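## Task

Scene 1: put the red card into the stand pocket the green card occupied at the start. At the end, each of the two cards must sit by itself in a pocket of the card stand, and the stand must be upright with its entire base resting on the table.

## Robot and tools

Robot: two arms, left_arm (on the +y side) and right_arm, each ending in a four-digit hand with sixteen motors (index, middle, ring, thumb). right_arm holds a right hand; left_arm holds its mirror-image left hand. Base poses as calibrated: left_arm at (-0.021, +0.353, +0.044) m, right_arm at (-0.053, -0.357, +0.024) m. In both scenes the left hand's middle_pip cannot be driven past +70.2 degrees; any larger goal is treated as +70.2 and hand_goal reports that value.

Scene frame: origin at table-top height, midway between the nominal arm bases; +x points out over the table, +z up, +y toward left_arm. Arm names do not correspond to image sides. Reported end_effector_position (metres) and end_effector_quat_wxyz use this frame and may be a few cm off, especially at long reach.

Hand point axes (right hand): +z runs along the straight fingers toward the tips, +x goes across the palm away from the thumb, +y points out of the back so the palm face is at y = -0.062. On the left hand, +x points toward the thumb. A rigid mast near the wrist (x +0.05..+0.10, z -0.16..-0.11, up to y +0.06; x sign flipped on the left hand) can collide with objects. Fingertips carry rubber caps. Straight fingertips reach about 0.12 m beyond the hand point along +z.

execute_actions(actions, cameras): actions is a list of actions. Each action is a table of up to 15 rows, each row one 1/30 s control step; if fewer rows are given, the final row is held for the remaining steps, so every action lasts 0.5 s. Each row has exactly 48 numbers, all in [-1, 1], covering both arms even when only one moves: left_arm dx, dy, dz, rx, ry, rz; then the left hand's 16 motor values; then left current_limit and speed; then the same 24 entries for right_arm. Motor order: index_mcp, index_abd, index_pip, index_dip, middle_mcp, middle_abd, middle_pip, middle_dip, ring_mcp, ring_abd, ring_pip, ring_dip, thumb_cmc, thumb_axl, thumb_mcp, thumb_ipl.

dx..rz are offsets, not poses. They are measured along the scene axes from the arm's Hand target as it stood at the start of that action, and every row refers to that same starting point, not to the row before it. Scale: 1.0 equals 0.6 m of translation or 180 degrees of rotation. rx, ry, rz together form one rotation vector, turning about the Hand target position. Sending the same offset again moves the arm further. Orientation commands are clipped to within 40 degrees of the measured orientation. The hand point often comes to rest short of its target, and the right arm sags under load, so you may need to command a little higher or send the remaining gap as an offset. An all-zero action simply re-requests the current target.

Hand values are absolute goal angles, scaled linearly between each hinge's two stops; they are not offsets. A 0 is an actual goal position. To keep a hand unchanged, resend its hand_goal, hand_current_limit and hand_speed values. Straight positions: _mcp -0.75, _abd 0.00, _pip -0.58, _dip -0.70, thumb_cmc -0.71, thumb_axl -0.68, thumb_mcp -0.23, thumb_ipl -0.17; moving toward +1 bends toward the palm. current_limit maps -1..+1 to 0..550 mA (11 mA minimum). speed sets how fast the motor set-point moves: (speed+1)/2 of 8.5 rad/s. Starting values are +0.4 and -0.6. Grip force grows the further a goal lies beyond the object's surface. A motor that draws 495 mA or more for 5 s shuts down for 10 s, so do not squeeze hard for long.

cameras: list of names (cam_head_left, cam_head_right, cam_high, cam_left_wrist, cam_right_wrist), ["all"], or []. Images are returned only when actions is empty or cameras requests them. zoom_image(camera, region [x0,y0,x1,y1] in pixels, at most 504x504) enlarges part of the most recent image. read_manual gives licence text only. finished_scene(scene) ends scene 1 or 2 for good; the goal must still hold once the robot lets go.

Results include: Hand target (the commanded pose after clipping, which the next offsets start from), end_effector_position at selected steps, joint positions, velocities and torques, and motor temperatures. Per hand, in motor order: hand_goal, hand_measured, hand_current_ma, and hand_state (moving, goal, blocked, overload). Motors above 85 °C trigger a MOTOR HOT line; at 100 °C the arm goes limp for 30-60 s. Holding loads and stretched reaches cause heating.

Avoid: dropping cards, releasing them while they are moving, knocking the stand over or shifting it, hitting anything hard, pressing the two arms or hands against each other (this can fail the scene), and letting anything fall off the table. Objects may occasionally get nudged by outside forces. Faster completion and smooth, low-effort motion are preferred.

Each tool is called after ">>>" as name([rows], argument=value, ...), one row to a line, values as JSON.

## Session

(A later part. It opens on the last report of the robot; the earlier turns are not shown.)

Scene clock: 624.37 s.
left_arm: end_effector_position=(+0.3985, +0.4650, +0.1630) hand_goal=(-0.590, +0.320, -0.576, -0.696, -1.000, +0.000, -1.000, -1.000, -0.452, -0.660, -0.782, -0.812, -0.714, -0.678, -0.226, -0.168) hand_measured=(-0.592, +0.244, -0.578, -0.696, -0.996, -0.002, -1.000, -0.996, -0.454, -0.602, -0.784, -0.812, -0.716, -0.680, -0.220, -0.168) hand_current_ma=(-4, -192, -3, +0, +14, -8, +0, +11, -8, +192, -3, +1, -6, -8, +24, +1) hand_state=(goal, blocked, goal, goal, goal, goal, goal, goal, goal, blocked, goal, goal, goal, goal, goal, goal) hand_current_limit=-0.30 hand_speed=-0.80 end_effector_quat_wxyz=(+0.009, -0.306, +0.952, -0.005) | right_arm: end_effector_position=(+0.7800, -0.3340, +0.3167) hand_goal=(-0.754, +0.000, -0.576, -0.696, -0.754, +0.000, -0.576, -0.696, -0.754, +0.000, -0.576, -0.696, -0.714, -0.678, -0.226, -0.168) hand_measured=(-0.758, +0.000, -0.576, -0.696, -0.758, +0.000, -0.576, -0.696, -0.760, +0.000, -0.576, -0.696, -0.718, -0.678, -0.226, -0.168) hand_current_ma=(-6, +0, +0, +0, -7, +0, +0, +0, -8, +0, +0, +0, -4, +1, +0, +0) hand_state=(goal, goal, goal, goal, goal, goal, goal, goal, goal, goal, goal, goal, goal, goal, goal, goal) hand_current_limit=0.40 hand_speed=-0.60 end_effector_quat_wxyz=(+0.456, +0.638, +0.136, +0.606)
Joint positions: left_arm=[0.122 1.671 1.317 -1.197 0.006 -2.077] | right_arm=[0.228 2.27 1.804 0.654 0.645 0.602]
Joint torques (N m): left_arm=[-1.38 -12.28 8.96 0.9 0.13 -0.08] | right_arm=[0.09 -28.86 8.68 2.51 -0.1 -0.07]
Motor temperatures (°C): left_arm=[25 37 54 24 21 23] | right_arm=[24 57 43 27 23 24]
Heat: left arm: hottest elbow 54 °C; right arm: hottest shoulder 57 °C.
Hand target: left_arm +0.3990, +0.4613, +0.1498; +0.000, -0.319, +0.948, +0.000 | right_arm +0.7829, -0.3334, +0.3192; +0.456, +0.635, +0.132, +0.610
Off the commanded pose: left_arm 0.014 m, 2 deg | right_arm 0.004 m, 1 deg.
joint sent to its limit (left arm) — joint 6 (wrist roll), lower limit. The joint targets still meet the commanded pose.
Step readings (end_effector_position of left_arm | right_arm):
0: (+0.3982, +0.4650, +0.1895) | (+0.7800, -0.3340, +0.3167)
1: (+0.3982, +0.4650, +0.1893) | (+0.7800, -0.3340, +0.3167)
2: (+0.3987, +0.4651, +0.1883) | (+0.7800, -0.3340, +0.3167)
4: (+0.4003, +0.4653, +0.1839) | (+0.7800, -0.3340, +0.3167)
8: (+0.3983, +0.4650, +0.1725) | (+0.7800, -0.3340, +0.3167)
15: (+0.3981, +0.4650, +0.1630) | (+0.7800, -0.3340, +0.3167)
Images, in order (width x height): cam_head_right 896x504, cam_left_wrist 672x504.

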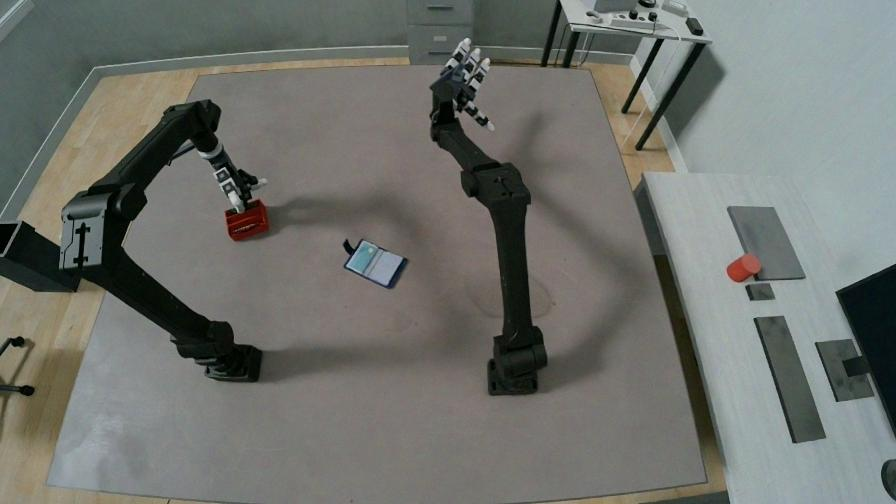

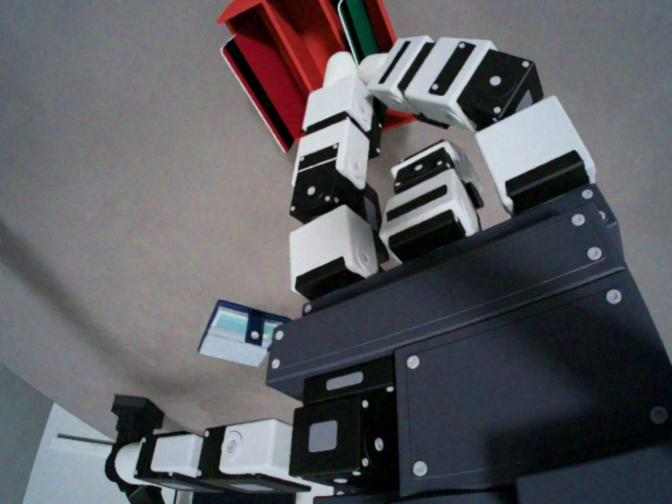

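>>> execute_actions([
  [[0,0,-0.006,0,0,0,-0.589,0.20,-0.576,-0.696,-1,0,-1,-1,-0.452,-0.55,-0.781,-0.812,-0.714,-0.678,-0.226,-0.168,-0.1,-0.8,0,0,0,0,0,0,-0.754,0,-0.576,-0.696,-0.754,0,-0.576,-0.696,-0.754,0,-0.576,-0.696,-0.714,-0.678,-0.226,-0.168,0.4,-0.6]],
  [[0,0,0,0,0,0,-0.589,0.13,-0.576,-0.696,-1,0,-1,-1,-0.452,-0.48,-0.781,-0.812,-0.714,-0.678,-0.226,-0.168,-0.1,-0.8,0,0,0,0,0,0,-0.754,0,-0.576,-0.696,-0.754,0,-0.576,-0.696,-0.754,0,-0.576,-0.696,-0.714,-0.678,-0.226,-0.168,0.4,-0.6]],
], cameras=["cam_left_wrist","cam_head_right"])

>>> zoom_image(camera="cam_left_wrist", region=[200, 0, 460, 200])

>>> zoom_image(camera="cam_head_right", region=[190, 150, 290, 250])

Scene clock: 629.97 s.
left_arm: end_effector_position=(+0.4007, +0.4653, +0.1625) hand_goal=(-0.590, +0.130, -0.576, -0.696, -1.000, +0.000, -1.000, -1.000, -0.452, -0.480, -0.782, -0.812, -0.714, -0.678, -0.226, -0.168) hand_measured=(-0.592, +0.132, -0.578, -0.696, -0.996, -0.002, -1.000, -0.996, -0.454, -0.482, -0.784, -0.812, -0.716, -0.680, -0.220, -0.168) hand_current_ma=(-4, +7, -3, +0, +14, -8, +0, +11, -8, -3, -3, +1, -6, -8, +24, +1) hand_state=(goal, goal, goal, goal, goal, goal, goal, goal, goal, goal, goal, goal, goal, goal, goal, goal) hand_current_limit=-0.10 hand_speed=-0.80 end_effector_quat_wxyz=(+0.013, -0.306, +0.952, -0.006) | right_arm: end_effector_position=(+0.7800, -0.3340, +0.3167) hand_goal=(-0.754, +0.000, -0.576, -0.696, -0.754, +0.000, -0.576, -0.696, -0.754, +0.000, -0.576, -0.696, -0.714, -0.678, -0.226, -0.168) hand_measured=(-0.758, +0.000, -0.576, -0.696, -0.758, +0.000, -0.576, -0.696, -0.760, +0.000, -0.576, -0.696, -0.718, -0.678, -0.226, -0.168) hand_current_ma=(-6, +0, +0, +0, -7, +0, +0, +0, -8, +0, +0, +0, -4, +1, +0, +0) hand_state=(goal, goal, goal, goal, goal, goal, goal, goal, goal, goal, goal, goal, goal, goal, goal, goal) hand_current_limit=0.40 hand_speed=-0.60 end_effector_quat_wxyz=(+0.456, +0.638, +0.136, +0.606)
Joint positions: left_arm=[0.122 1.671 1.317 -1.189 0.006 -2.077] | right_arm=[0.228 2.27 1.804 0.654 0.645 0.602]
Joint torques (N m): left_arm=[-1.32 -11.99 8.54 0.94 0.11 -0.09] | right_arm=[0.15 -28.75 8.69 2.51 -0.11 -0.08]
Motor temperatures (°C): left_arm=[25 37 53 24 21 23] | right_arm=[24 57 43 27 23 24]
Heat: left arm: hottest elbow 53 °C; right arm: hottest shoulder 57 °C.
Hand target: left_arm +0.3990, +0.4613, +0.1462; +0.000, -0.319, +0.948, +0.000 | right_arm +0.7829, -0.3334, +0.3192; +0.456, +0.635, +0.132, +0.610
Off the commanded pose: left_arm 0.017 m, 2 deg | right_arm 0.004 m, 1 deg.
joint sent to its limit (left arm) — joint 6 (wrist roll), lower limit. The joint targets still meet the commanded pose.
Step readings (end_effector_position of left_arm | right_arm):
0: (+0.3985, +0.4650, +0.1630) | (+0.7800, -0.3340, +0.3167)
1: (+0.3985, +0.4650, +0.1630) | (+0.7800, -0.3340, +0.3167)
2: (+0.3986, +0.4651, +0.1629) | (+0.7800, -0.3340, +0.3167)
4: (+0.3994, +0.4651, +0.1628) | (+0.7800, -0.3340, +0.3167)
8: (+0.4003, +0.4653, +0.1625) | (+0.7800, -0.3340, +0.3167)
15: (+0.4007, +0.4653, +0.1625) | (+0.7800, -0.3340, +0.3167)
16: (+0.4007, +0.4653, +0.1625) | (+0.7800, -0.3340, +0.3167)
17: (+0.4007, +0.4653, +0.1625) | (+0.7800, -0.3340, +0.3167)
19: (+0.4007, +0.4653, +0.1625) | (+0.7800, -0.3340, +0.3167)
23: (+0.4007, +0.4653, +0.1625) | (+0.7800, -0.3340, +0.3167)
30: (+0.4007, +0.4653, +0.1625) | (+0.7800, -0.3340, +0.3167)
Images, in order (width x height): cam_head_right 896x504, cam_left_wrist 672x504.

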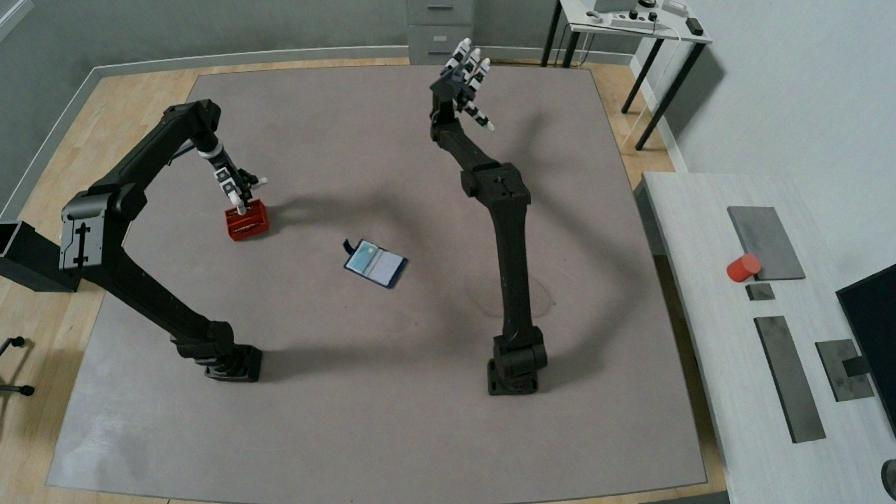

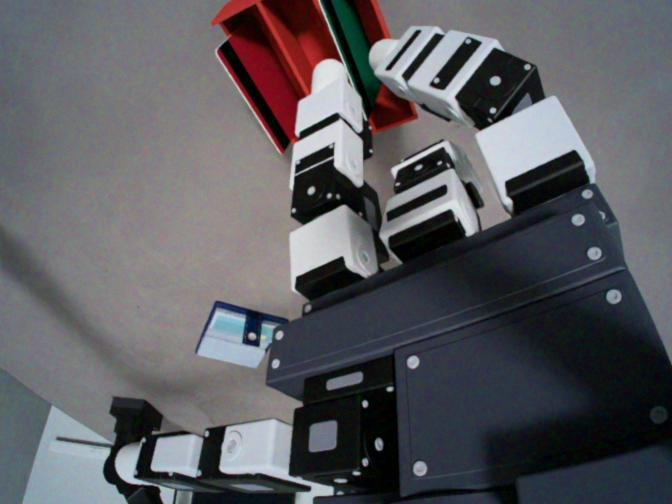

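Scaled by 1.938 from the camera's 672x504 image, which has a finer 960x720 frame.

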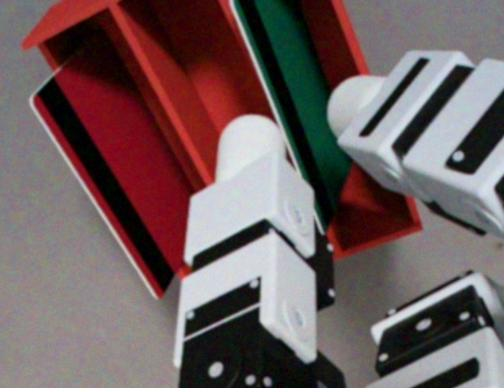

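Scaled by 5.040 from the camera's 896x504 image, which has a finer 1280x720 frame.

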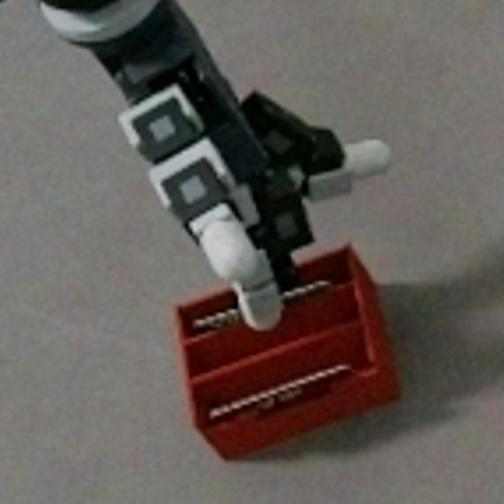

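>>> execute_actions([
  [[0.022,0,0.065,0.0022,-0.021,0,-0.589,0.13,-0.576,-0.696,-1,0,-1,-1,-0.452,-0.48,-0.781,-0.812,-0.714,-0.678,-0.226,-0.168,0.0,-0.6,0,0,0,0,0,0,-0.754,0,-0.576,-0.696,-0.754,0,-0.576,-0.696,-0.754,0,-0.576,-0.696,-0.714,-0.678,-0.226,-0.168,0.4,-0.6]],
  [[0,0,0.07,0,0,0,-0.589,0.13,-0.576,-0.696,-1,0,-1,-1,-0.452,-0.48,-0.781,-0.812,-0.714,-0.678,-0.226,-0.168,0.0,-0.6,0,0,0,0,0,0,-0.754,0,-0.576,-0.696,-0.754,0,-0.576,-0.696,-0.754,0,-0.576,-0.696,-0.714,-0.678,-0.226,-0.168,0.4,-0.6]],
], cameras=["cam_left_wrist","cam_head_right"])

>>> zoom_image(camera="cam_left_wrist", region=[200, 0, 460, 200])

>>> zoom_image(camera="cam_head_right", region=[190, 150, 290, 250])

Scene clock: 639.40 s.
left_arm: end_effector_position=(+0.3980, +0.4638, +0.2102) hand_goal=(-0.590, +0.130, -0.576, -0.696, -1.000, +0.000, -1.000, -1.000, -0.452, -0.480, -0.782, -0.812, -0.714, -0.678, -0.226, -0.168) hand_measured=(-0.592, +0.132, -0.578, -0.696, -0.996, -0.002, -1.000, -0.996, -0.454, -0.480, -0.784, -0.812, -0.716, -0.680, -0.220, -0.168) hand_current_ma=(-4, +6, -3, +0, +14, -8, +0, +11, -8, -2, -3, +1, -6, -8, +24, +1) hand_state=(goal, goal, goal, goal, goal, goal, goal, goal, goal, goal, goal, goal, goal, goal, goal, goal) hand_current_limit=0.00 hand_speed=-0.60 end_effector_quat_wxyz=(+0.013, -0.306, +0.952, -0.006) | right_arm: end_effector_position=(+0.7800, -0.3340, +0.3167) hand_goal=(-0.754, +0.000, -0.576, -0.696, -0.754, +0.000, -0.576, -0.696, -0.754, +0.000, -0.576, -0.696, -0.714, -0.678, -0.226, -0.168) hand_measured=(-0.758, +0.000, -0.576, -0.696, -0.758, +0.000, -0.576, -0.696, -0.760, +0.000, -0.576, -0.696, -0.718, -0.678, -0.226, -0.168) hand_current_ma=(-6, +0, +0, +0, -7, +0, +0, +0, -8, +0, +0, +0, -4, +1, +0, +0) hand_state=(goal, goal, goal, goal, goal, goal, goal, goal, goal, goal, goal, goal, goal, goal, goal, goal) hand_current_limit=0.40 hand_speed=-0.60 end_effector_quat_wxyz=(+0.456, +0.638, +0.136, +0.606)
Joint positions: left_arm=[0.12 1.628 1.393 -1.308 0.008 -2.077] | right_arm=[0.228 2.27 1.804 0.654 0.645 0.602]
Joint torques (N m): left_arm=[-1.38 -13.86 14.09 0.01 0.11 -0.09] | right_arm=[0.09 -28.75 8.69 2.5 -0.11 -0.08]
Motor temperatures (°C): left_arm=[25 37 53 24 21 23] | right_arm=[24 57 43 27 23 24]
Heat: left arm: hottest elbow 53 °C; right arm: hottest shoulder 57 °C.
Hand target: left_arm +0.4123, +0.4613, +0.2271; +0.032, -0.319, +0.947, -0.007 | right_arm +0.7829, -0.3334, +0.3192; +0.456, +0.635, +0.132, +0.610
Off the commanded pose: left_arm 0.022 m, 3 deg | right_arm 0.004 m, 1 deg.
joint sent to its limit (left arm) — joint 6 (wrist roll), lower limit. The joint targets still meet the commanded pose.
Step readings (end_effector_position of left_arm | right_arm):
0: (+0.4007, +0.4653, +0.1625) | (+0.7800, -0.3340, +0.3167)
1: (+0.4007, +0.4653, +0.1625) | (+0.7800, -0.3340, +0.3167)
2: (+0.4007, +0.4653, +0.1625) | (+0.7800, -0.3340, +0.3167)
4: (+0.4006, +0.4650, +0.1624) | (+0.7800, -0.3340, +0.3167)
8: (+0.3988, +0.4642, +0.1628) | (+0.7800, -0.3340, +0.3167)
15: (+0.3976, +0.4639, +0.1631) | (+0.7800, -0.3340, +0.3167)
16: (+0.3973, +0.4639, +0.1632) | (+0.7800, -0.3340, +0.3167)
17: (+0.3960, +0.4638, +0.1645) | (+0.7800, -0.3340, +0.3167)
19: (+0.3921, +0.4633, +0.1701) | (+0.7800, -0.3340, +0.3167)
23: (+0.3917, +0.4633, +0.1878) | (+0.7800, -0.3340, +0.3167)
30: (+0.3986, +0.4641, +0.2096) | (+0.7800, -0.3340, +0.3167)
Images, in order (width x height): cam_head_right 896x504, cam_left_wrist 672x504.

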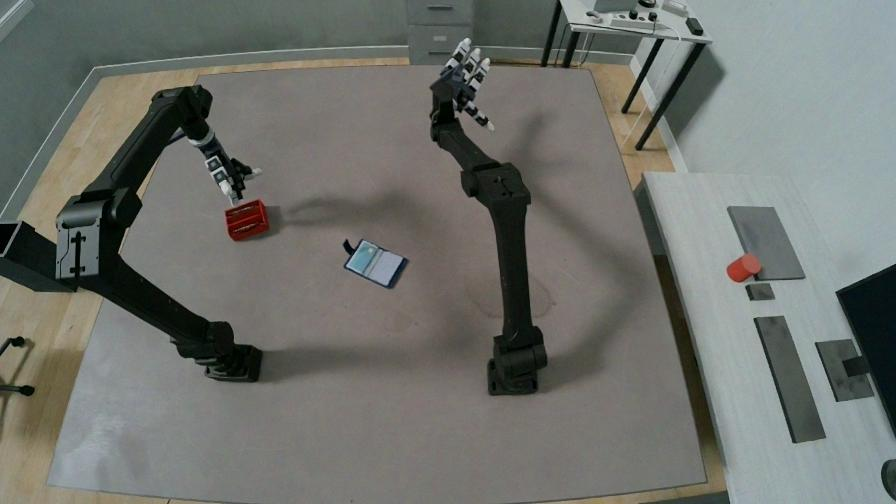

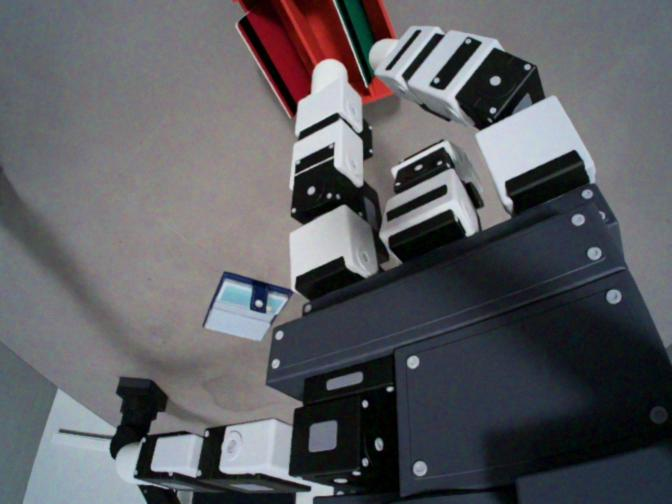

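Scaled by 1.938 from the camera's 672x504 image, which has a finer 960x720 frame.

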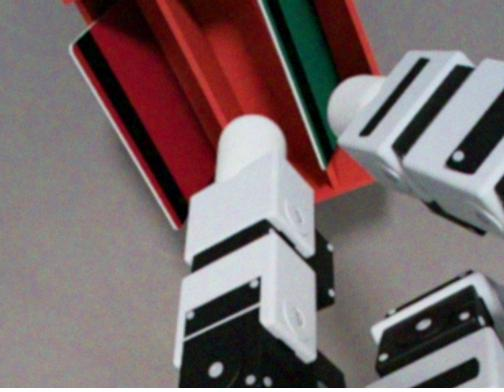

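Scaled by 5.040 from the camera's 896x504 image, which has a finer 1280x720 frame.

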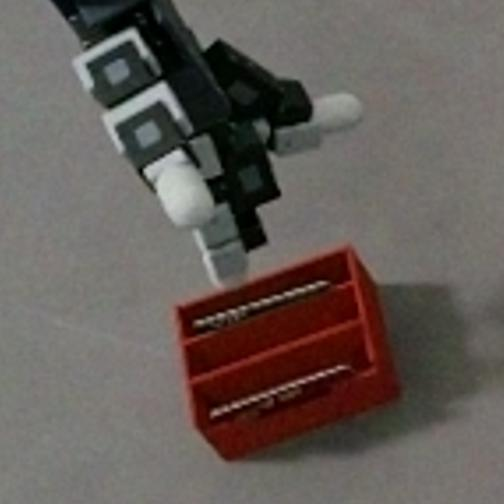

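>>> execute_actions([
  [[-0.08,-0.025,0.0,-0.0002,0.0105,-0.031,-0.589,0.30,-0.576,-0.696,-1,0,-1,-1,-0.589,-0.33,-0.576,-0.696,-0.714,-0.678,-0.226,-0.168,0.0,-0.6,0,0,0,0,0,0,-0.754,0,-0.576,-0.696,-0.754,0,-0.576,-0.696,-0.754,0,-0.576,-0.696,-0.714,-0.678,-0.226,-0.168,0.4,-0.6]],
  [[-0.072,-0.024,-0.017,-0.0002,0.0105,-0.031,-0.589,0.30,-0.576,-0.696,-1,0,-1,-1,-0.589,-0.33,-0.576,-0.696,-0.714,-0.678,-0.226,-0.168,0.0,-0.6,0,0,0,0,0,0,-0.754,0,-0.576,-0.696,-0.754,0,-0.576,-0.696,-0.754,0,-0.576,-0.696,-0.714,-0.678,-0.226,-0.168,0.4,-0.6]],
], cameras=["cam_left_wrist","cam_head_right"])

>>> zoom_image(camera="cam_left_wrist", region=[270, 0, 490, 160])

>>> zoom_image(camera="cam_head_right", region=[190, 150, 290, 250])

Scene clock: 653.30 s.
left_arm: end_effector_position=(+0.3239, +0.4324, +0.2146) hand_goal=(-0.590, +0.300, -0.576, -0.696, -1.000, +0.000, -1.000, -1.000, -0.590, -0.330, -0.576, -0.696, -0.714, -0.678, -0.226, -0.168) hand_measured=(-0.592, +0.296, -0.578, -0.696, -0.996, -0.002, -1.000, -0.996, -0.590, -0.330, -0.578, -0.698, -0.716, -0.680, -0.220, -0.168) hand_current_ma=(-4, -12, -3, +0, +17, -4, +0, +11, +2, -2, -8, -9, -5, -8, +24, +1) hand_state=(goal, goal, goal, goal, goal, goal, goal, goal, goal, goal, goal, goal, goal, goal, goal, goal) hand_current_limit=0.00 hand_speed=-0.60 end_effector_quat_wxyz=(-0.002, -0.232, +0.973, -0.001) | right_arm: end_effector_position=(+0.7800, -0.3340, +0.3167) hand_goal=(-0.754, +0.000, -0.576, -0.696, -0.754, +0.000, -0.576, -0.696, -0.754, +0.000, -0.576, -0.696, -0.714, -0.678, -0.226, -0.168) hand_measured=(-0.758, +0.000, -0.576, -0.696, -0.758, +0.000, -0.576, -0.696, -0.760, +0.000, -0.576, -0.696, -0.718, -0.678, -0.226, -0.168) hand_current_ma=(-6, +0, +0, +0, -7, +0, +0, +0, -8, +0, +0, +0, -4, +1, +0, +0) hand_state=(goal, goal, goal, goal, goal, goal, goal, goal, goal, goal, goal, goal, goal, goal, goal, goal) hand_current_limit=0.40 hand_speed=-0.60 end_effector_quat_wxyz=(+0.456, +0.638, +0.136, +0.606)
Joint positions: left_arm=[0.04 1.427 1.171 -1.319 0.002 -2.004] | right_arm=[0.228 2.27 1.804 0.654 0.645 0.602]
Joint torques (N m): left_arm=[-1.14 -11.34 9.09 0.2 -0.12 0.09] | right_arm=[0.15 -28.81 8.69 2.51 -0.1 -0.08]
Motor temperatures (°C): left_arm=[25 38 52 24 21 23] | right_arm=[24 58 43 27 23 24]
Heat: left arm: hottest elbow 52 °C; right arm: hottest shoulder 58 °C.
Hand target: left_arm +0.3211, +0.4318, +0.2170; +0.000, -0.226, +0.974, +0.000 | right_arm +0.7829, -0.3334, +0.3192; +0.456, +0.635, +0.132, +0.610
Off the commanded pose: left_arm 0.004 m, 1 deg | right_arm 0.004 m, 1 deg.
Step readings (end_effector_position of left_arm | right_arm):
0: (+0.3979, +0.4638, +0.2102) | (+0.7800, -0.3340, +0.3167)
1: (+0.3979, +0.4638, +0.2102) | (+0.7800, -0.3340, +0.3167)
2: (+0.3980, +0.4632, +0.2109) | (+0.7800, -0.3340, +0.3167)
4: (+0.3932, +0.4614, +0.2115) | (+0.7800, -0.3340, +0.3167)
8: (+0.3754, +0.4529, +0.2167) | (+0.7800, -0.3340, +0.3167)
15: (+0.3701, +0.4468, +0.2279) | (+0.7800, -0.3340, +0.3167)
16: (+0.3698, +0.4468, +0.2276) | (+0.7800, -0.3340, +0.3167)
17: (+0.3675, +0.4464, +0.2261) | (+0.7800, -0.3340, +0.3167)
19: (+0.3553, +0.4444, +0.2203) | (+0.7800, -0.3340, +0.3167)
23: (+0.3277, +0.4375, +0.2101) | (+0.7800, -0.3340, +0.3167)
30: (+0.3238, +0.4323, +0.2140) | (+0.7800, -0.3340, +0.3167)
Images, in order (width x height): cam_head_right 896x504, cam_left_wrist 672x504.

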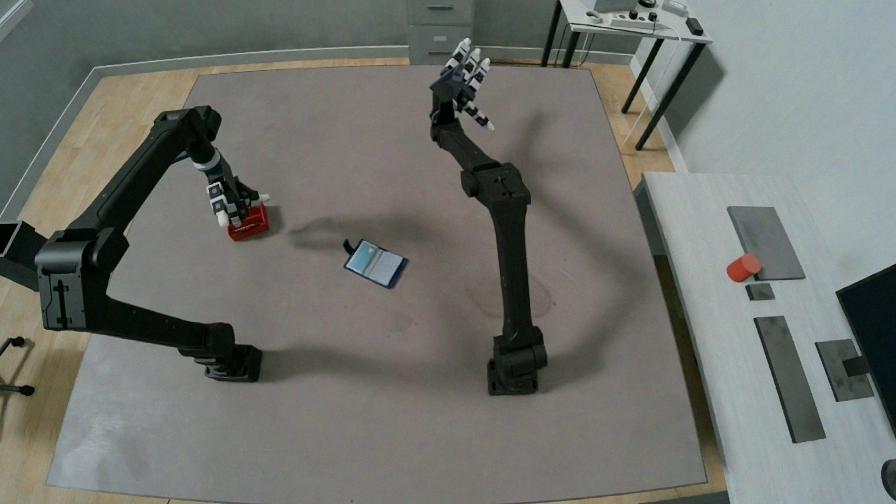

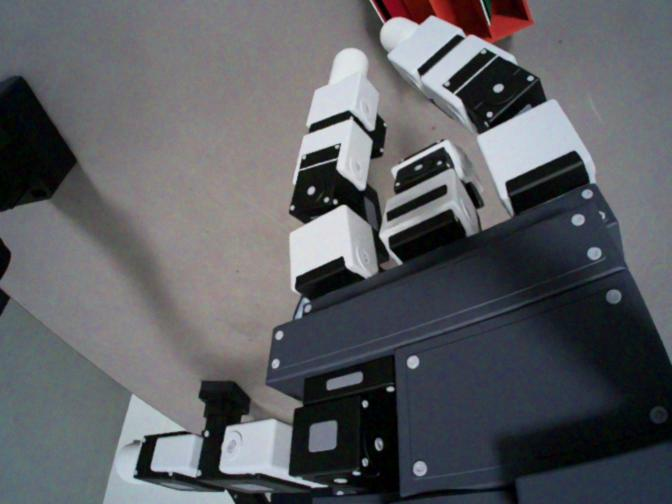

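Scaled by 2.291 from the camera's 672x504 image, which has a finer 960x720 frame.

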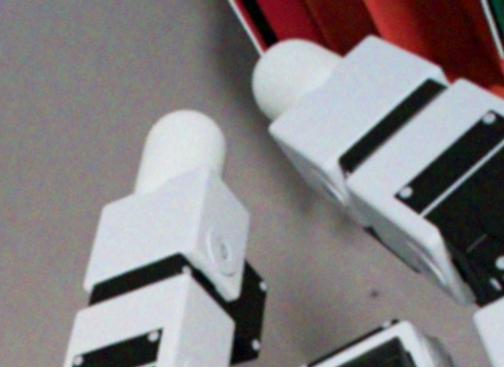

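Scaled by 5.040 from the camera's 896x504 image, which has a finer 1280x720 frame.

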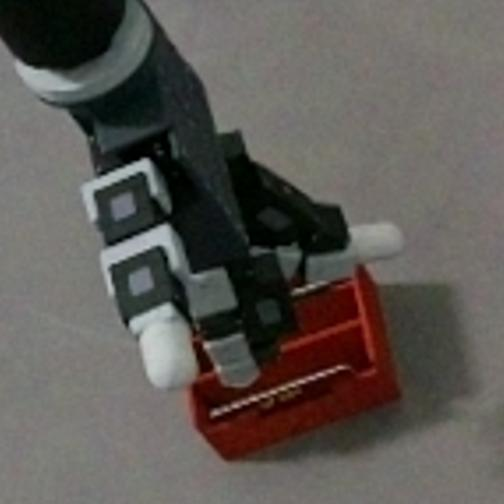

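>>> execute_actions([
  [[0.0123,0.0095,-0.108,0,0,0,-0.589,0.30,-0.576,-0.696,-1,0,-1,-1,-0.589,-0.33,-0.576,-0.696,-0.714,-0.678,-0.226,-0.168,0.0,-0.6,0,0,0,0,0,0,-0.754,0,-0.576,-0.696,-0.754,0,-0.576,-0.696,-0.754,0,-0.576,-0.696,-0.714,-0.678,-0.226,-0.168,0.4,-0.6]],
], cameras=["cam_left_wrist","cam_head_right"])

>>> zoom_image(camera="cam_left_wrist", region=[270, 0, 490, 160])

>>> zoom_image(camera="cam_head_right", region=[190, 150, 290, 250])

Scene clock: 662.93 s.
left_arm: end_effector_position=(+0.3271, +0.4337, +0.1604) hand_goal=(-0.590, +0.300, -0.576, -0.696, -1.000, +0.000, -1.000, -1.000, -0.590, -0.330, -0.576, -0.696, -0.714, -0.678, -0.226, -0.168) hand_measured=(-0.592, +0.296, -0.578, -0.696, -0.996, -0.002, -1.000, -0.996, -0.590, -0.330, -0.578, -0.698, -0.716, -0.680, -0.220, -0.168) hand_current_ma=(-4, -12, -3, +0, +17, -4, +0, +11, +2, -2, -8, -9, -5, -8, +24, +1) hand_state=(goal, goal, goal, goal, goal, goal, goal, goal, goal, goal, goal, goal, goal, goal, goal, goal) hand_current_limit=0.00 hand_speed=-0.60 end_effector_quat_wxyz=(+0.005, -0.226, +0.974, -0.002) | right_arm: end_effector_position=(+0.7800, -0.3340, +0.3167) hand_goal=(-0.754, +0.000, -0.576, -0.696, -0.754, +0.000, -0.576, -0.696, -0.754, +0.000, -0.576, -0.696, -0.714, -0.678, -0.226, -0.168) hand_measured=(-0.758, +0.000, -0.576, -0.696, -0.758, +0.000, -0.576, -0.696, -0.760, +0.000, -0.576, -0.696, -0.718, -0.678, -0.226, -0.168) hand_current_ma=(-6, +0, +0, +0, -7, +0, +0, +0, -8, +0, +0, +0, -4, +1, +0, +0) hand_state=(goal, goal, goal, goal, goal, goal, goal, goal, goal, goal, goal, goal, goal, goal, goal, goal) hand_current_limit=0.40 hand_speed=-0.60 end_effector_quat_wxyz=(+0.456, +0.638, +0.136, +0.606)
Joint positions: left_arm=[0.041 1.47 1.068 -1.158 0.002 -1.99] | right_arm=[0.228 2.27 1.804 0.654 0.645 0.602]
Joint torques (N m): left_arm=[-0.15 -9.35 9.17 0.9 -0.11 0.11] | right_arm=[0.15 -28.69 8.66 2.48 -0.1 -0.08]
Motor temperatures (°C): left_arm=[24 38 52 24 21 23] | right_arm=[24 58 44 27 23 24]
Heat: left arm: hottest elbow 52 °C; right arm: hottest shoulder 58 °C.
Hand target: left_arm +0.3285, +0.4376, +0.1522; +0.000, -0.225, +0.974, +0.000 | right_arm +0.7829, -0.3334, +0.3192; +0.456, +0.635, +0.132, +0.610
Off the commanded pose: left_arm 0.009 m, 1 deg | right_arm 0.004 m, 1 deg.
Step readings (end_effector_position of left_arm | right_arm):
0: (+0.3240, +0.4325, +0.2146) | (+0.7800, -0.3340, +0.3167)
1: (+0.3238, +0.4325, +0.2144) | (+0.7800, -0.3340, +0.3167)
2: (+0.3245, +0.4326, +0.2121) | (+0.7800, -0.3340, +0.3167)
4: (+0.3270, +0.4328, +0.2015) | (+0.7800, -0.3340, +0.3167)
8: (+0.3224, +0.4328, +0.1767) | (+0.7800, -0.3340, +0.3167)
15: (+0.3260, +0.4333, +0.1606) | (+0.7800, -0.3340, +0.3167)
Images, in order (width x height): cam_head_right 896x504, cam_left_wrist 672x504.

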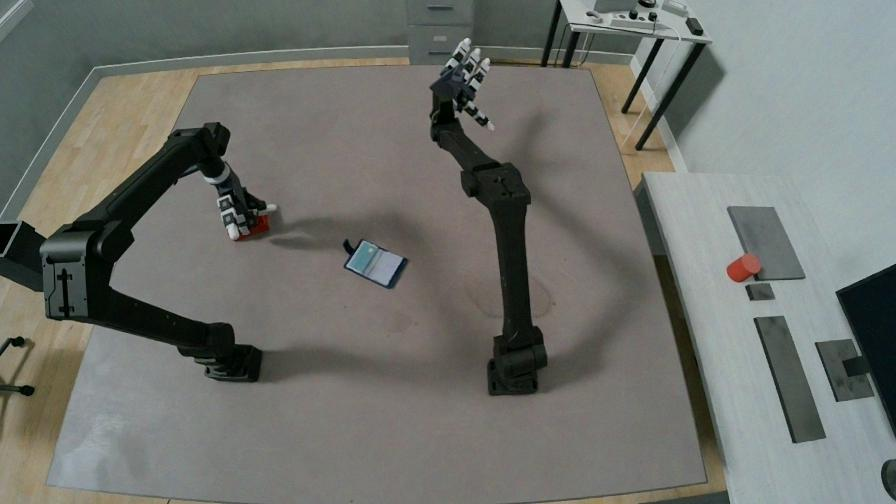

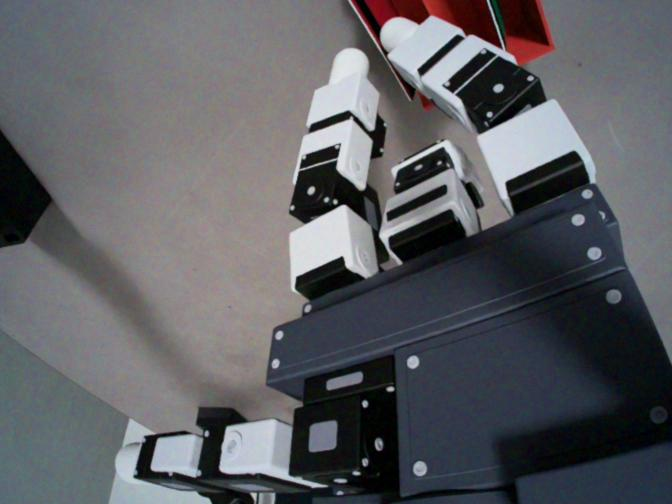

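Scaled by 2.291 from the camera's 672x504 image, which has a finer 960x720 frame.

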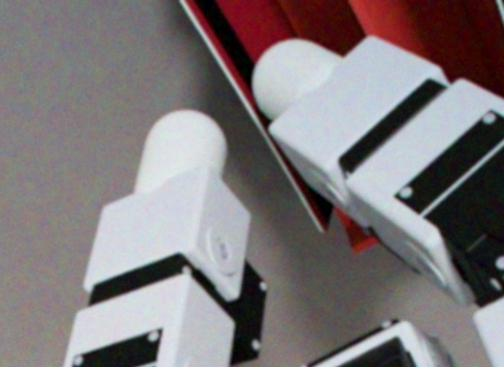

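Scaled by 5.040 from the camera's 896x504 image, which has a finer 1280x720 frame.

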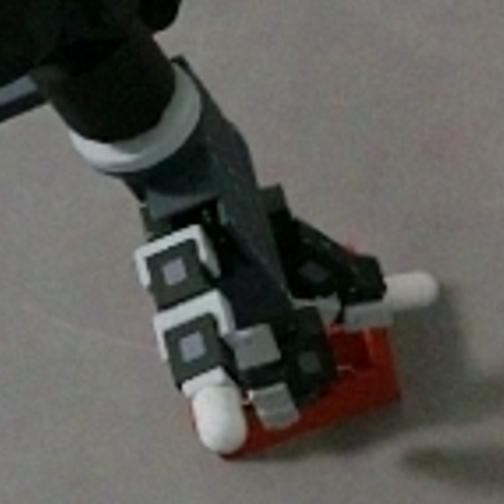

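>>> execute_actions([
  [[0.0035,0.003,-0.037,0,0,0,-0.589,0.30,-0.576,-0.696,-1,0,-1,-1,-0.589,-0.33,-0.576,-0.696,-0.714,-0.678,-0.226,-0.168,0.0,-0.6,0,0,0,0,0,0,-0.754,0,-0.576,-0.696,-0.754,0,-0.576,-0.696,-0.754,0,-0.576,-0.696,-0.714,-0.678,-0.226,-0.168,0.4,-0.6]],
], cameras=["cam_left_wrist","cam_head_left"])

>>> zoom_image(camera="cam_left_wrist", region=[270, 0, 490, 160])

>>> zoom_image(camera="cam_head_left", region=[180, 160, 280, 260])

Scene clock: 674.10 s.
left_arm: end_effector_position=(+0.3315, +0.4356, +0.1405) hand_goal=(-0.590, +0.300, -0.576, -0.696, -1.000, +0.000, -1.000, -1.000, -0.590, -0.330, -0.576, -0.696, -0.714, -0.678, -0.226, -0.168) hand_measured=(-0.592, +0.296, -0.578, -0.696, -0.996, -0.002, -1.000, -0.996, -0.590, -0.330, -0.578, -0.698, -0.716, -0.680, -0.220, -0.168) hand_current_ma=(-4, -12, -3, +0, +17, -4, +0, +11, +2, -2, -8, -9, -5, -8, +24, +1) hand_state=(goal, goal, goal, goal, goal, goal, goal, goal, goal, goal, goal, goal, goal, goal, goal, goal) hand_current_limit=0.00 hand_speed=-0.60 end_effector_quat_wxyz=(+0.009, -0.226, +0.974, -0.003) | right_arm: end_effector_position=(+0.7800, -0.3340, +0.3167) hand_goal=(-0.754, +0.000, -0.576, -0.696, -0.754, +0.000, -0.576, -0.696, -0.754, +0.000, -0.576, -0.696, -0.714, -0.678, -0.226, -0.168) hand_measured=(-0.758, +0.000, -0.576, -0.696, -0.758, +0.000, -0.576, -0.696, -0.760, +0.000, -0.576, -0.696, -0.718, -0.678, -0.226, -0.168) hand_current_ma=(-6, +0, +0, +0, -7, +0, +0, +0, -8, +0, +0, +0, -4, +1, +0, +0) hand_state=(goal, goal, goal, goal, goal, goal, goal, goal, goal, goal, goal, goal, goal, goal, goal, goal) hand_current_limit=0.40 hand_speed=-0.60 end_effector_quat_wxyz=(+0.456, +0.638, +0.136, +0.606)
Joint positions: left_arm=[0.045 1.499 1.044 -1.097 0.002 -1.986] | right_arm=[0.228 2.27 1.804 0.654 0.645 0.602]
Joint torques (N m): left_arm=[-0.26 -9.41 8.53 0.92 -0.12 0.08] | right_arm=[0.09 -28.75 8.69 2.52 -0.1 -0.08]
Motor temperatures (°C): left_arm=[24 37 50 24 21 23] | right_arm=[24 58 44 27 23 24]
Heat: left arm: hottest elbow 50 °C; right arm: hottest shoulder 58 °C.
Hand target: left_arm +0.3306, +0.4394, +0.1301; +0.000, -0.226, +0.974, +0.000 | right_arm +0.7829, -0.3334, +0.3192; +0.456, +0.635, +0.132, +0.610
Off the commanded pose: left_arm 0.011 m, 1 deg | right_arm 0.004 m, 1 deg.
Step readings (end_effector_position of left_arm | right_arm):
0: (+0.3272, +0.4338, +0.1603) | (+0.7800, -0.3340, +0.3167)
1: (+0.3273, +0.4338, +0.1603) | (+0.7800, -0.3340, +0.3167)
2: (+0.3280, +0.4338, +0.1596) | (+0.7800, -0.3340, +0.3167)
4: (+0.3308, +0.4342, +0.1568) | (+0.7800, -0.3340, +0.3167)
8: (+0.3318, +0.4351, +0.1481) | (+0.7800, -0.3340, +0.3167)
15: (+0.3310, +0.4356, +0.1406) | (+0.7800, -0.3340, +0.3167)
Images, in order (width x height): cam_head_left 896x504, cam_left_wrist 672x504.

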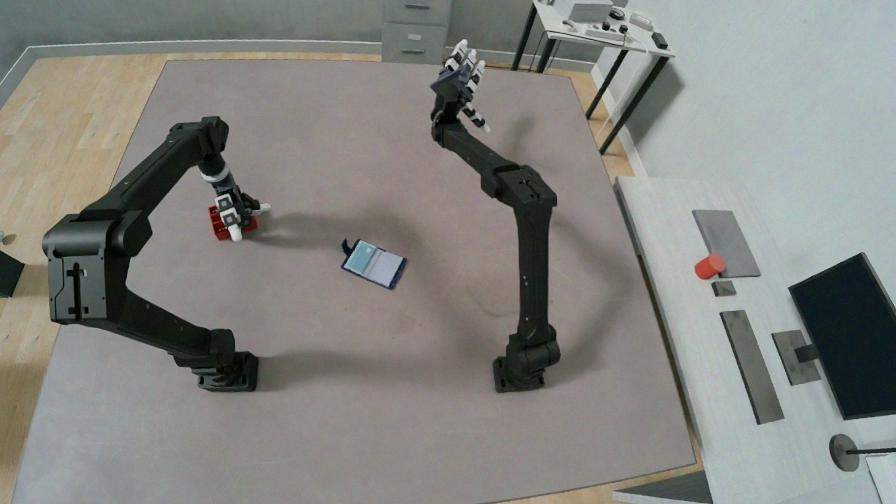

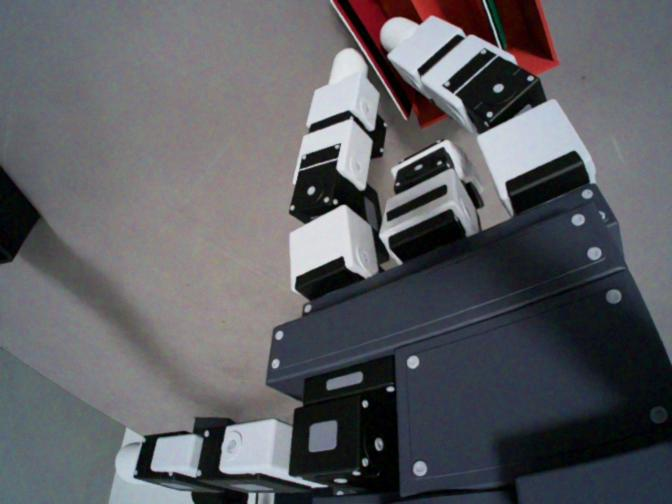

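Scaled by 2.291 from the camera's 672x504 image, which has a finer 960x720 frame.

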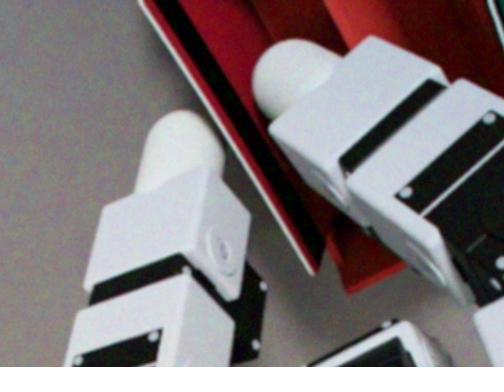

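Scaled by 5.040 from the camera's 896x504 image, which has a finer 1280x720 frame.

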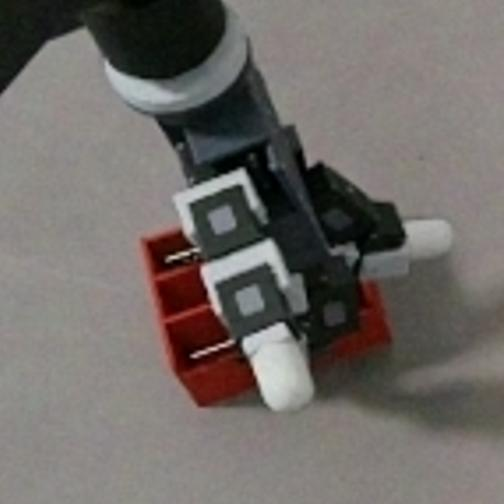

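>>> execute_actions([
  [[-0.004,0.009,0,0,0,0,-0.589,0.30,-0.576,-0.696,-1,0,-1,-1,-0.589,-0.33,-0.576,-0.696,-0.714,-0.678,-0.226,-0.168,0.0,-0.6,0,0,0,0,0,0,-0.754,0,-0.576,-0.696,-0.754,0,-0.576,-0.696,-0.754,0,-0.576,-0.696,-0.714,-0.678,-0.226,-0.168,0.4,-0.6]],
  [[0,0,0,0,0,0,-0.589,0.36,-0.576,-0.696,-1,0,-1,-1,-0.589,-0.35,-0.576,-0.696,-0.714,-0.678,-0.226,-0.168,-0.4,-0.75,0,0,0,0,0,0,-0.754,0,-0.576,-0.696,-0.754,0,-0.576,-0.696,-0.754,0,-0.576,-0.696,-0.714,-0.678,-0.226,-0.168,0.4,-0.6]],
], cameras=["cam_left_wrist"])

>>> zoom_image(camera="cam_left_wrist", region=[270, 0, 490, 160])

Scene clock: 681.63 s.
left_arm: end_effector_position=(+0.3310, +0.4419, +0.1406) hand_goal=(-0.590, +0.360, -0.576, -0.696, -1.000, +0.000, -1.000, -1.000, -0.590, -0.350, -0.576, -0.696, -0.714, -0.678, -0.226, -0.168) hand_measured=(-0.592, +0.352, -0.578, -0.696, -0.996, -0.002, -1.000, -0.996, -0.590, -0.344, -0.578, -0.698, -0.716, -0.680, -0.220, -0.168) hand_current_ma=(-4, -22, -3, +0, +17, -4, +0, +11, +2, +16, -8, -9, -5, -8, +24, +1) hand_state=(goal, goal, goal, goal, goal, goal, goal, goal, goal, goal, goal, goal, goal, goal, goal, goal) hand_current_limit=-0.40 hand_speed=-0.75 end_effector_quat_wxyz=(+0.009, -0.227, +0.974, -0.003) | right_arm: end_effector_position=(+0.7800, -0.3340, +0.3167) hand_goal=(-0.754, +0.000, -0.576, -0.696, -0.754, +0.000, -0.576, -0.696, -0.754, +0.000, -0.576, -0.696, -0.714, -0.678, -0.226, -0.168) hand_measured=(-0.758, +0.000, -0.576, -0.696, -0.758, +0.000, -0.576, -0.696, -0.760, +0.000, -0.576, -0.696, -0.718, -0.678, -0.226, -0.168) hand_current_ma=(-6, +0, +0, +0, -7, +0, +0, +0, -8, +0, +0, +0, -4, +1, +0, +0) hand_state=(goal, goal, goal, goal, goal, goal, goal, goal, goal, goal, goal, goal, goal, goal, goal, goal) hand_current_limit=0.40 hand_speed=-0.60 end_effector_quat_wxyz=(+0.456, +0.638, +0.136, +0.606)
Joint positions: left_arm=[0.061 1.499 1.044 -1.097 0.002 -1.972] | right_arm=[0.228 2.27 1.804 0.654 0.645 0.602]
Joint torques (N m): left_arm=[-0.21 -9.58 8.17 0.94 -0.11 0.06] | right_arm=[0.03 -28.75 8.72 2.51 -0.11 -0.08]
Motor temperatures (°C): left_arm=[24 36 50 24 21 23] | right_arm=[24 58 44 27 23 24]
Heat: left arm: hottest elbow 50 °C; right arm: hottest shoulder 58 °C.
Hand target: left_arm +0.3282, +0.4448, +0.1301; +0.000, -0.226, +0.974, +0.000 | right_arm +0.7829, -0.3334, +0.3192; +0.456, +0.635, +0.132, +0.610
Off the commanded pose: left_arm 0.011 m, 1 deg | right_arm 0.004 m, 1 deg.
Step readings (end_effector_position of left_arm | right_arm):
0: (+0.3315, +0.4356, +0.1405) | (+0.7800, -0.3340, +0.3167)
1: (+0.3315, +0.4356, +0.1405) | (+0.7800, -0.3340, +0.3167)
2: (+0.3315, +0.4358, +0.1405) | (+0.7800, -0.3340, +0.3167)
4: (+0.3315, +0.4369, +0.1405) | (+0.7800, -0.3340, +0.3167)
8: (+0.3311, +0.4403, +0.1405) | (+0.7800, -0.3340, +0.3167)
15: (+0.3310, +0.4418, +0.1405) | (+0.7800, -0.3340, +0.3167)
16: (+0.3310, +0.4419, +0.1406) | (+0.7800, -0.3340, +0.3167)
17: (+0.3310, +0.4419, +0.1406) | (+0.7800, -0.3340, +0.3167)
19: (+0.3310, +0.4419, +0.1406) | (+0.7800, -0.3340, +0.3167)
23: (+0.3310, +0.4419, +0.1406) | (+0.7800, -0.3340, +0.3167)
30: (+0.3310, +0.4419, +0.1406) | (+0.7800, -0.3340, +0.3167)
Images, in order (width x height): cam_left_wrist 672x504.

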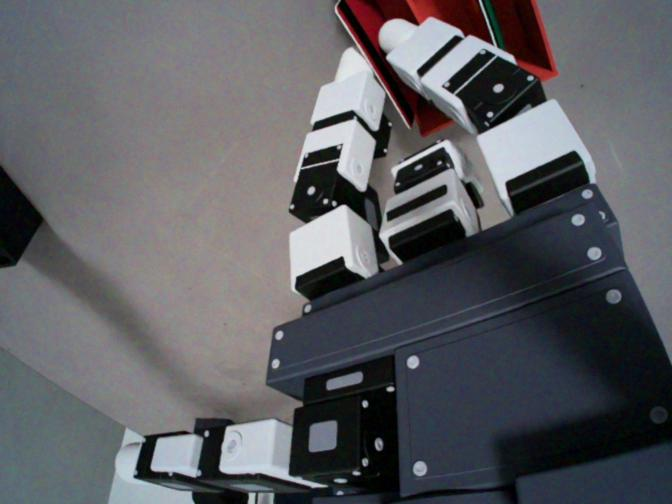

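Scaled by 2.291 from the camera's 672x504 image, which has a finer 960x720 frame.

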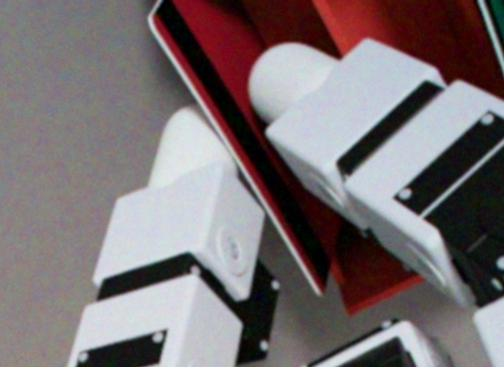

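>>> execute_actions([
  [[0,0,0,0,0,0,-0.589,0.45,-0.576,-0.696,-1,0,-1,-1,-0.589,-0.42,-0.576,-0.696,-0.714,-0.678,-0.226,-0.168,-0.4,-0.8,0,0,0,0,0,0,-0.754,0,-0.576,-0.696,-0.754,0,-0.576,-0.696,-0.754,0,-0.576,-0.696,-0.714,-0.678,-0.226,-0.168,0.4,-0.6]],
  [[0,0,0,0,0,0,-0.589,0.47,-0.576,-0.696,-1,0,-1,-1,-0.589,-0.47,-0.576,-0.696,-0.714,-0.678,-0.226,-0.168,-0.4,-0.8,0,0,0,0,0,0,-0.754,0,-0.576,-0.696,-0.754,0,-0.576,-0.696,-0.754,0,-0.576,-0.696,-0.714,-0.678,-0.226,-0.168,0.4,-0.6]],
], cameras=["cam_left_wrist"])

>>> zoom_image(camera="cam_left_wrist", region=[270, 0, 490, 160])

Scene clock: 687.07 s.
left_arm: end_effector_position=(+0.3313, +0.4419, +0.1405) hand_goal=(-0.590, +0.470, -0.576, -0.696, -1.000, +0.000, -1.000, -1.000, -0.590, -0.470, -0.576, -0.696, -0.714, -0.678, -0.226, -0.168) hand_measured=(-0.590, +0.380, -0.578, -0.696, -0.996, -0.002, -1.000, -0.996, -0.590, -0.372, -0.578, -0.698, -0.716, -0.680, -0.220, -0.168) hand_current_ma=(-3, -165, -3, +0, +17, -4, +0, +11, +2, +165, -6, -7, -5, -8, +24, +1) hand_state=(goal, blocked, goal, goal, goal, goal, goal, goal, goal, blocked, goal, goal, goal, goal, goal, goal) hand_current_limit=-0.40 hand_speed=-0.80 end_effector_quat_wxyz=(+0.009, -0.227, +0.974, -0.003) | right_arm: end_effector_position=(+0.7800, -0.3340, +0.3167) hand_goal=(-0.754, +0.000, -0.576, -0.696, -0.754, +0.000, -0.576, -0.696, -0.754, +0.000, -0.576, -0.696, -0.714, -0.678, -0.226, -0.168) hand_measured=(-0.758, +0.000, -0.576, -0.696, -0.758, +0.000, -0.576, -0.696, -0.760, +0.000, -0.576, -0.696, -0.718, -0.678, -0.226, -0.168) hand_current_ma=(-6, +0, +0, +0, -7, +0, +0, +0, -8, +0, +0, +0, -4, +1, +0, +0) hand_state=(goal, goal, goal, goal, goal, goal, goal, goal, goal, goal, goal, goal, goal, goal, goal, goal) hand_current_limit=0.40 hand_speed=-0.60 end_effector_quat_wxyz=(+0.456, +0.638, +0.136, +0.606)
Joint positions: left_arm=[0.061 1.499 1.044 -1.096 0.002 -1.972] | right_arm=[0.228 2.27 1.804 0.654 0.645 0.602]
Joint torques (N m): left_arm=[-0.56 -9.7 8.1 0.85 -0.12 0.07] | right_arm=[0.09 -28.81 8.7 2.51 -0.1 -0.08]
Motor temperatures (°C): left_arm=[24 36 49 24 21 23] | right_arm=[24 58 44 27 23 24]
Heat: left arm: hottest elbow 49 °C; right arm: hottest shoulder 58 °C.
Hand target: left_arm +0.3282, +0.4448, +0.1301; +0.000, -0.226, +0.974, +0.000 | right_arm +0.7829, -0.3334, +0.3192; +0.456, +0.635, +0.132, +0.610
Off the commanded pose: left_arm 0.011 m, 1 deg | right_arm 0.004 m, 1 deg.
Step readings (end_effector_position of left_arm | right_arm):
0: (+0.3310, +0.4419, +0.1406) | (+0.7800, -0.3340, +0.3167)
1: (+0.3310, +0.4419, +0.1406) | (+0.7800, -0.3340, +0.3167)
2: (+0.3310, +0.4419, +0.1406) | (+0.7800, -0.3340, +0.3167)
4: (+0.3311, +0.4419, +0.1406) | (+0.7800, -0.3340, +0.3167)
8: (+0.3313, +0.4419, +0.1405) | (+0.7800, -0.3340, +0.3167)
15: (+0.3313, +0.4419, +0.1405) | (+0.7800, -0.3340, +0.3167)
16: (+0.3313, +0.4419, +0.1405) | (+0.7800, -0.3340, +0.3167)
17: (+0.3313, +0.4419, +0.1405) | (+0.7800, -0.3340, +0.3167)
19: (+0.3313, +0.4419, +0.1405) | (+0.7800, -0.3340, +0.3167)
23: (+0.3313, +0.4419, +0.1405) | (+0.7800, -0.3340, +0.3167)
30: (+0.3313, +0.4419, +0.1405) | (+0.7800, -0.3340, +0.3167)
Images, in order (width x height): cam_left_wrist 672x504.

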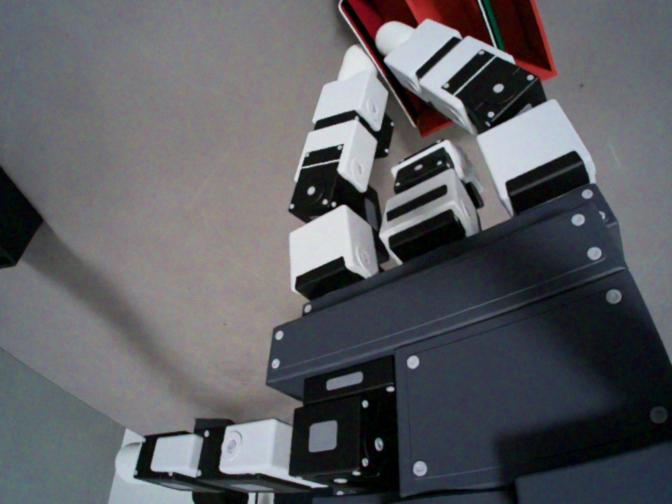

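Scaled by 2.291 from the camera's 672x504 image, which has a finer 960x720 frame.

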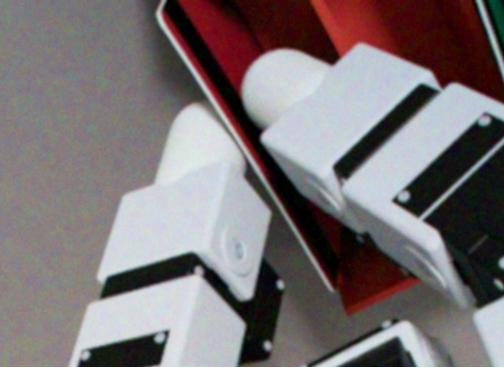

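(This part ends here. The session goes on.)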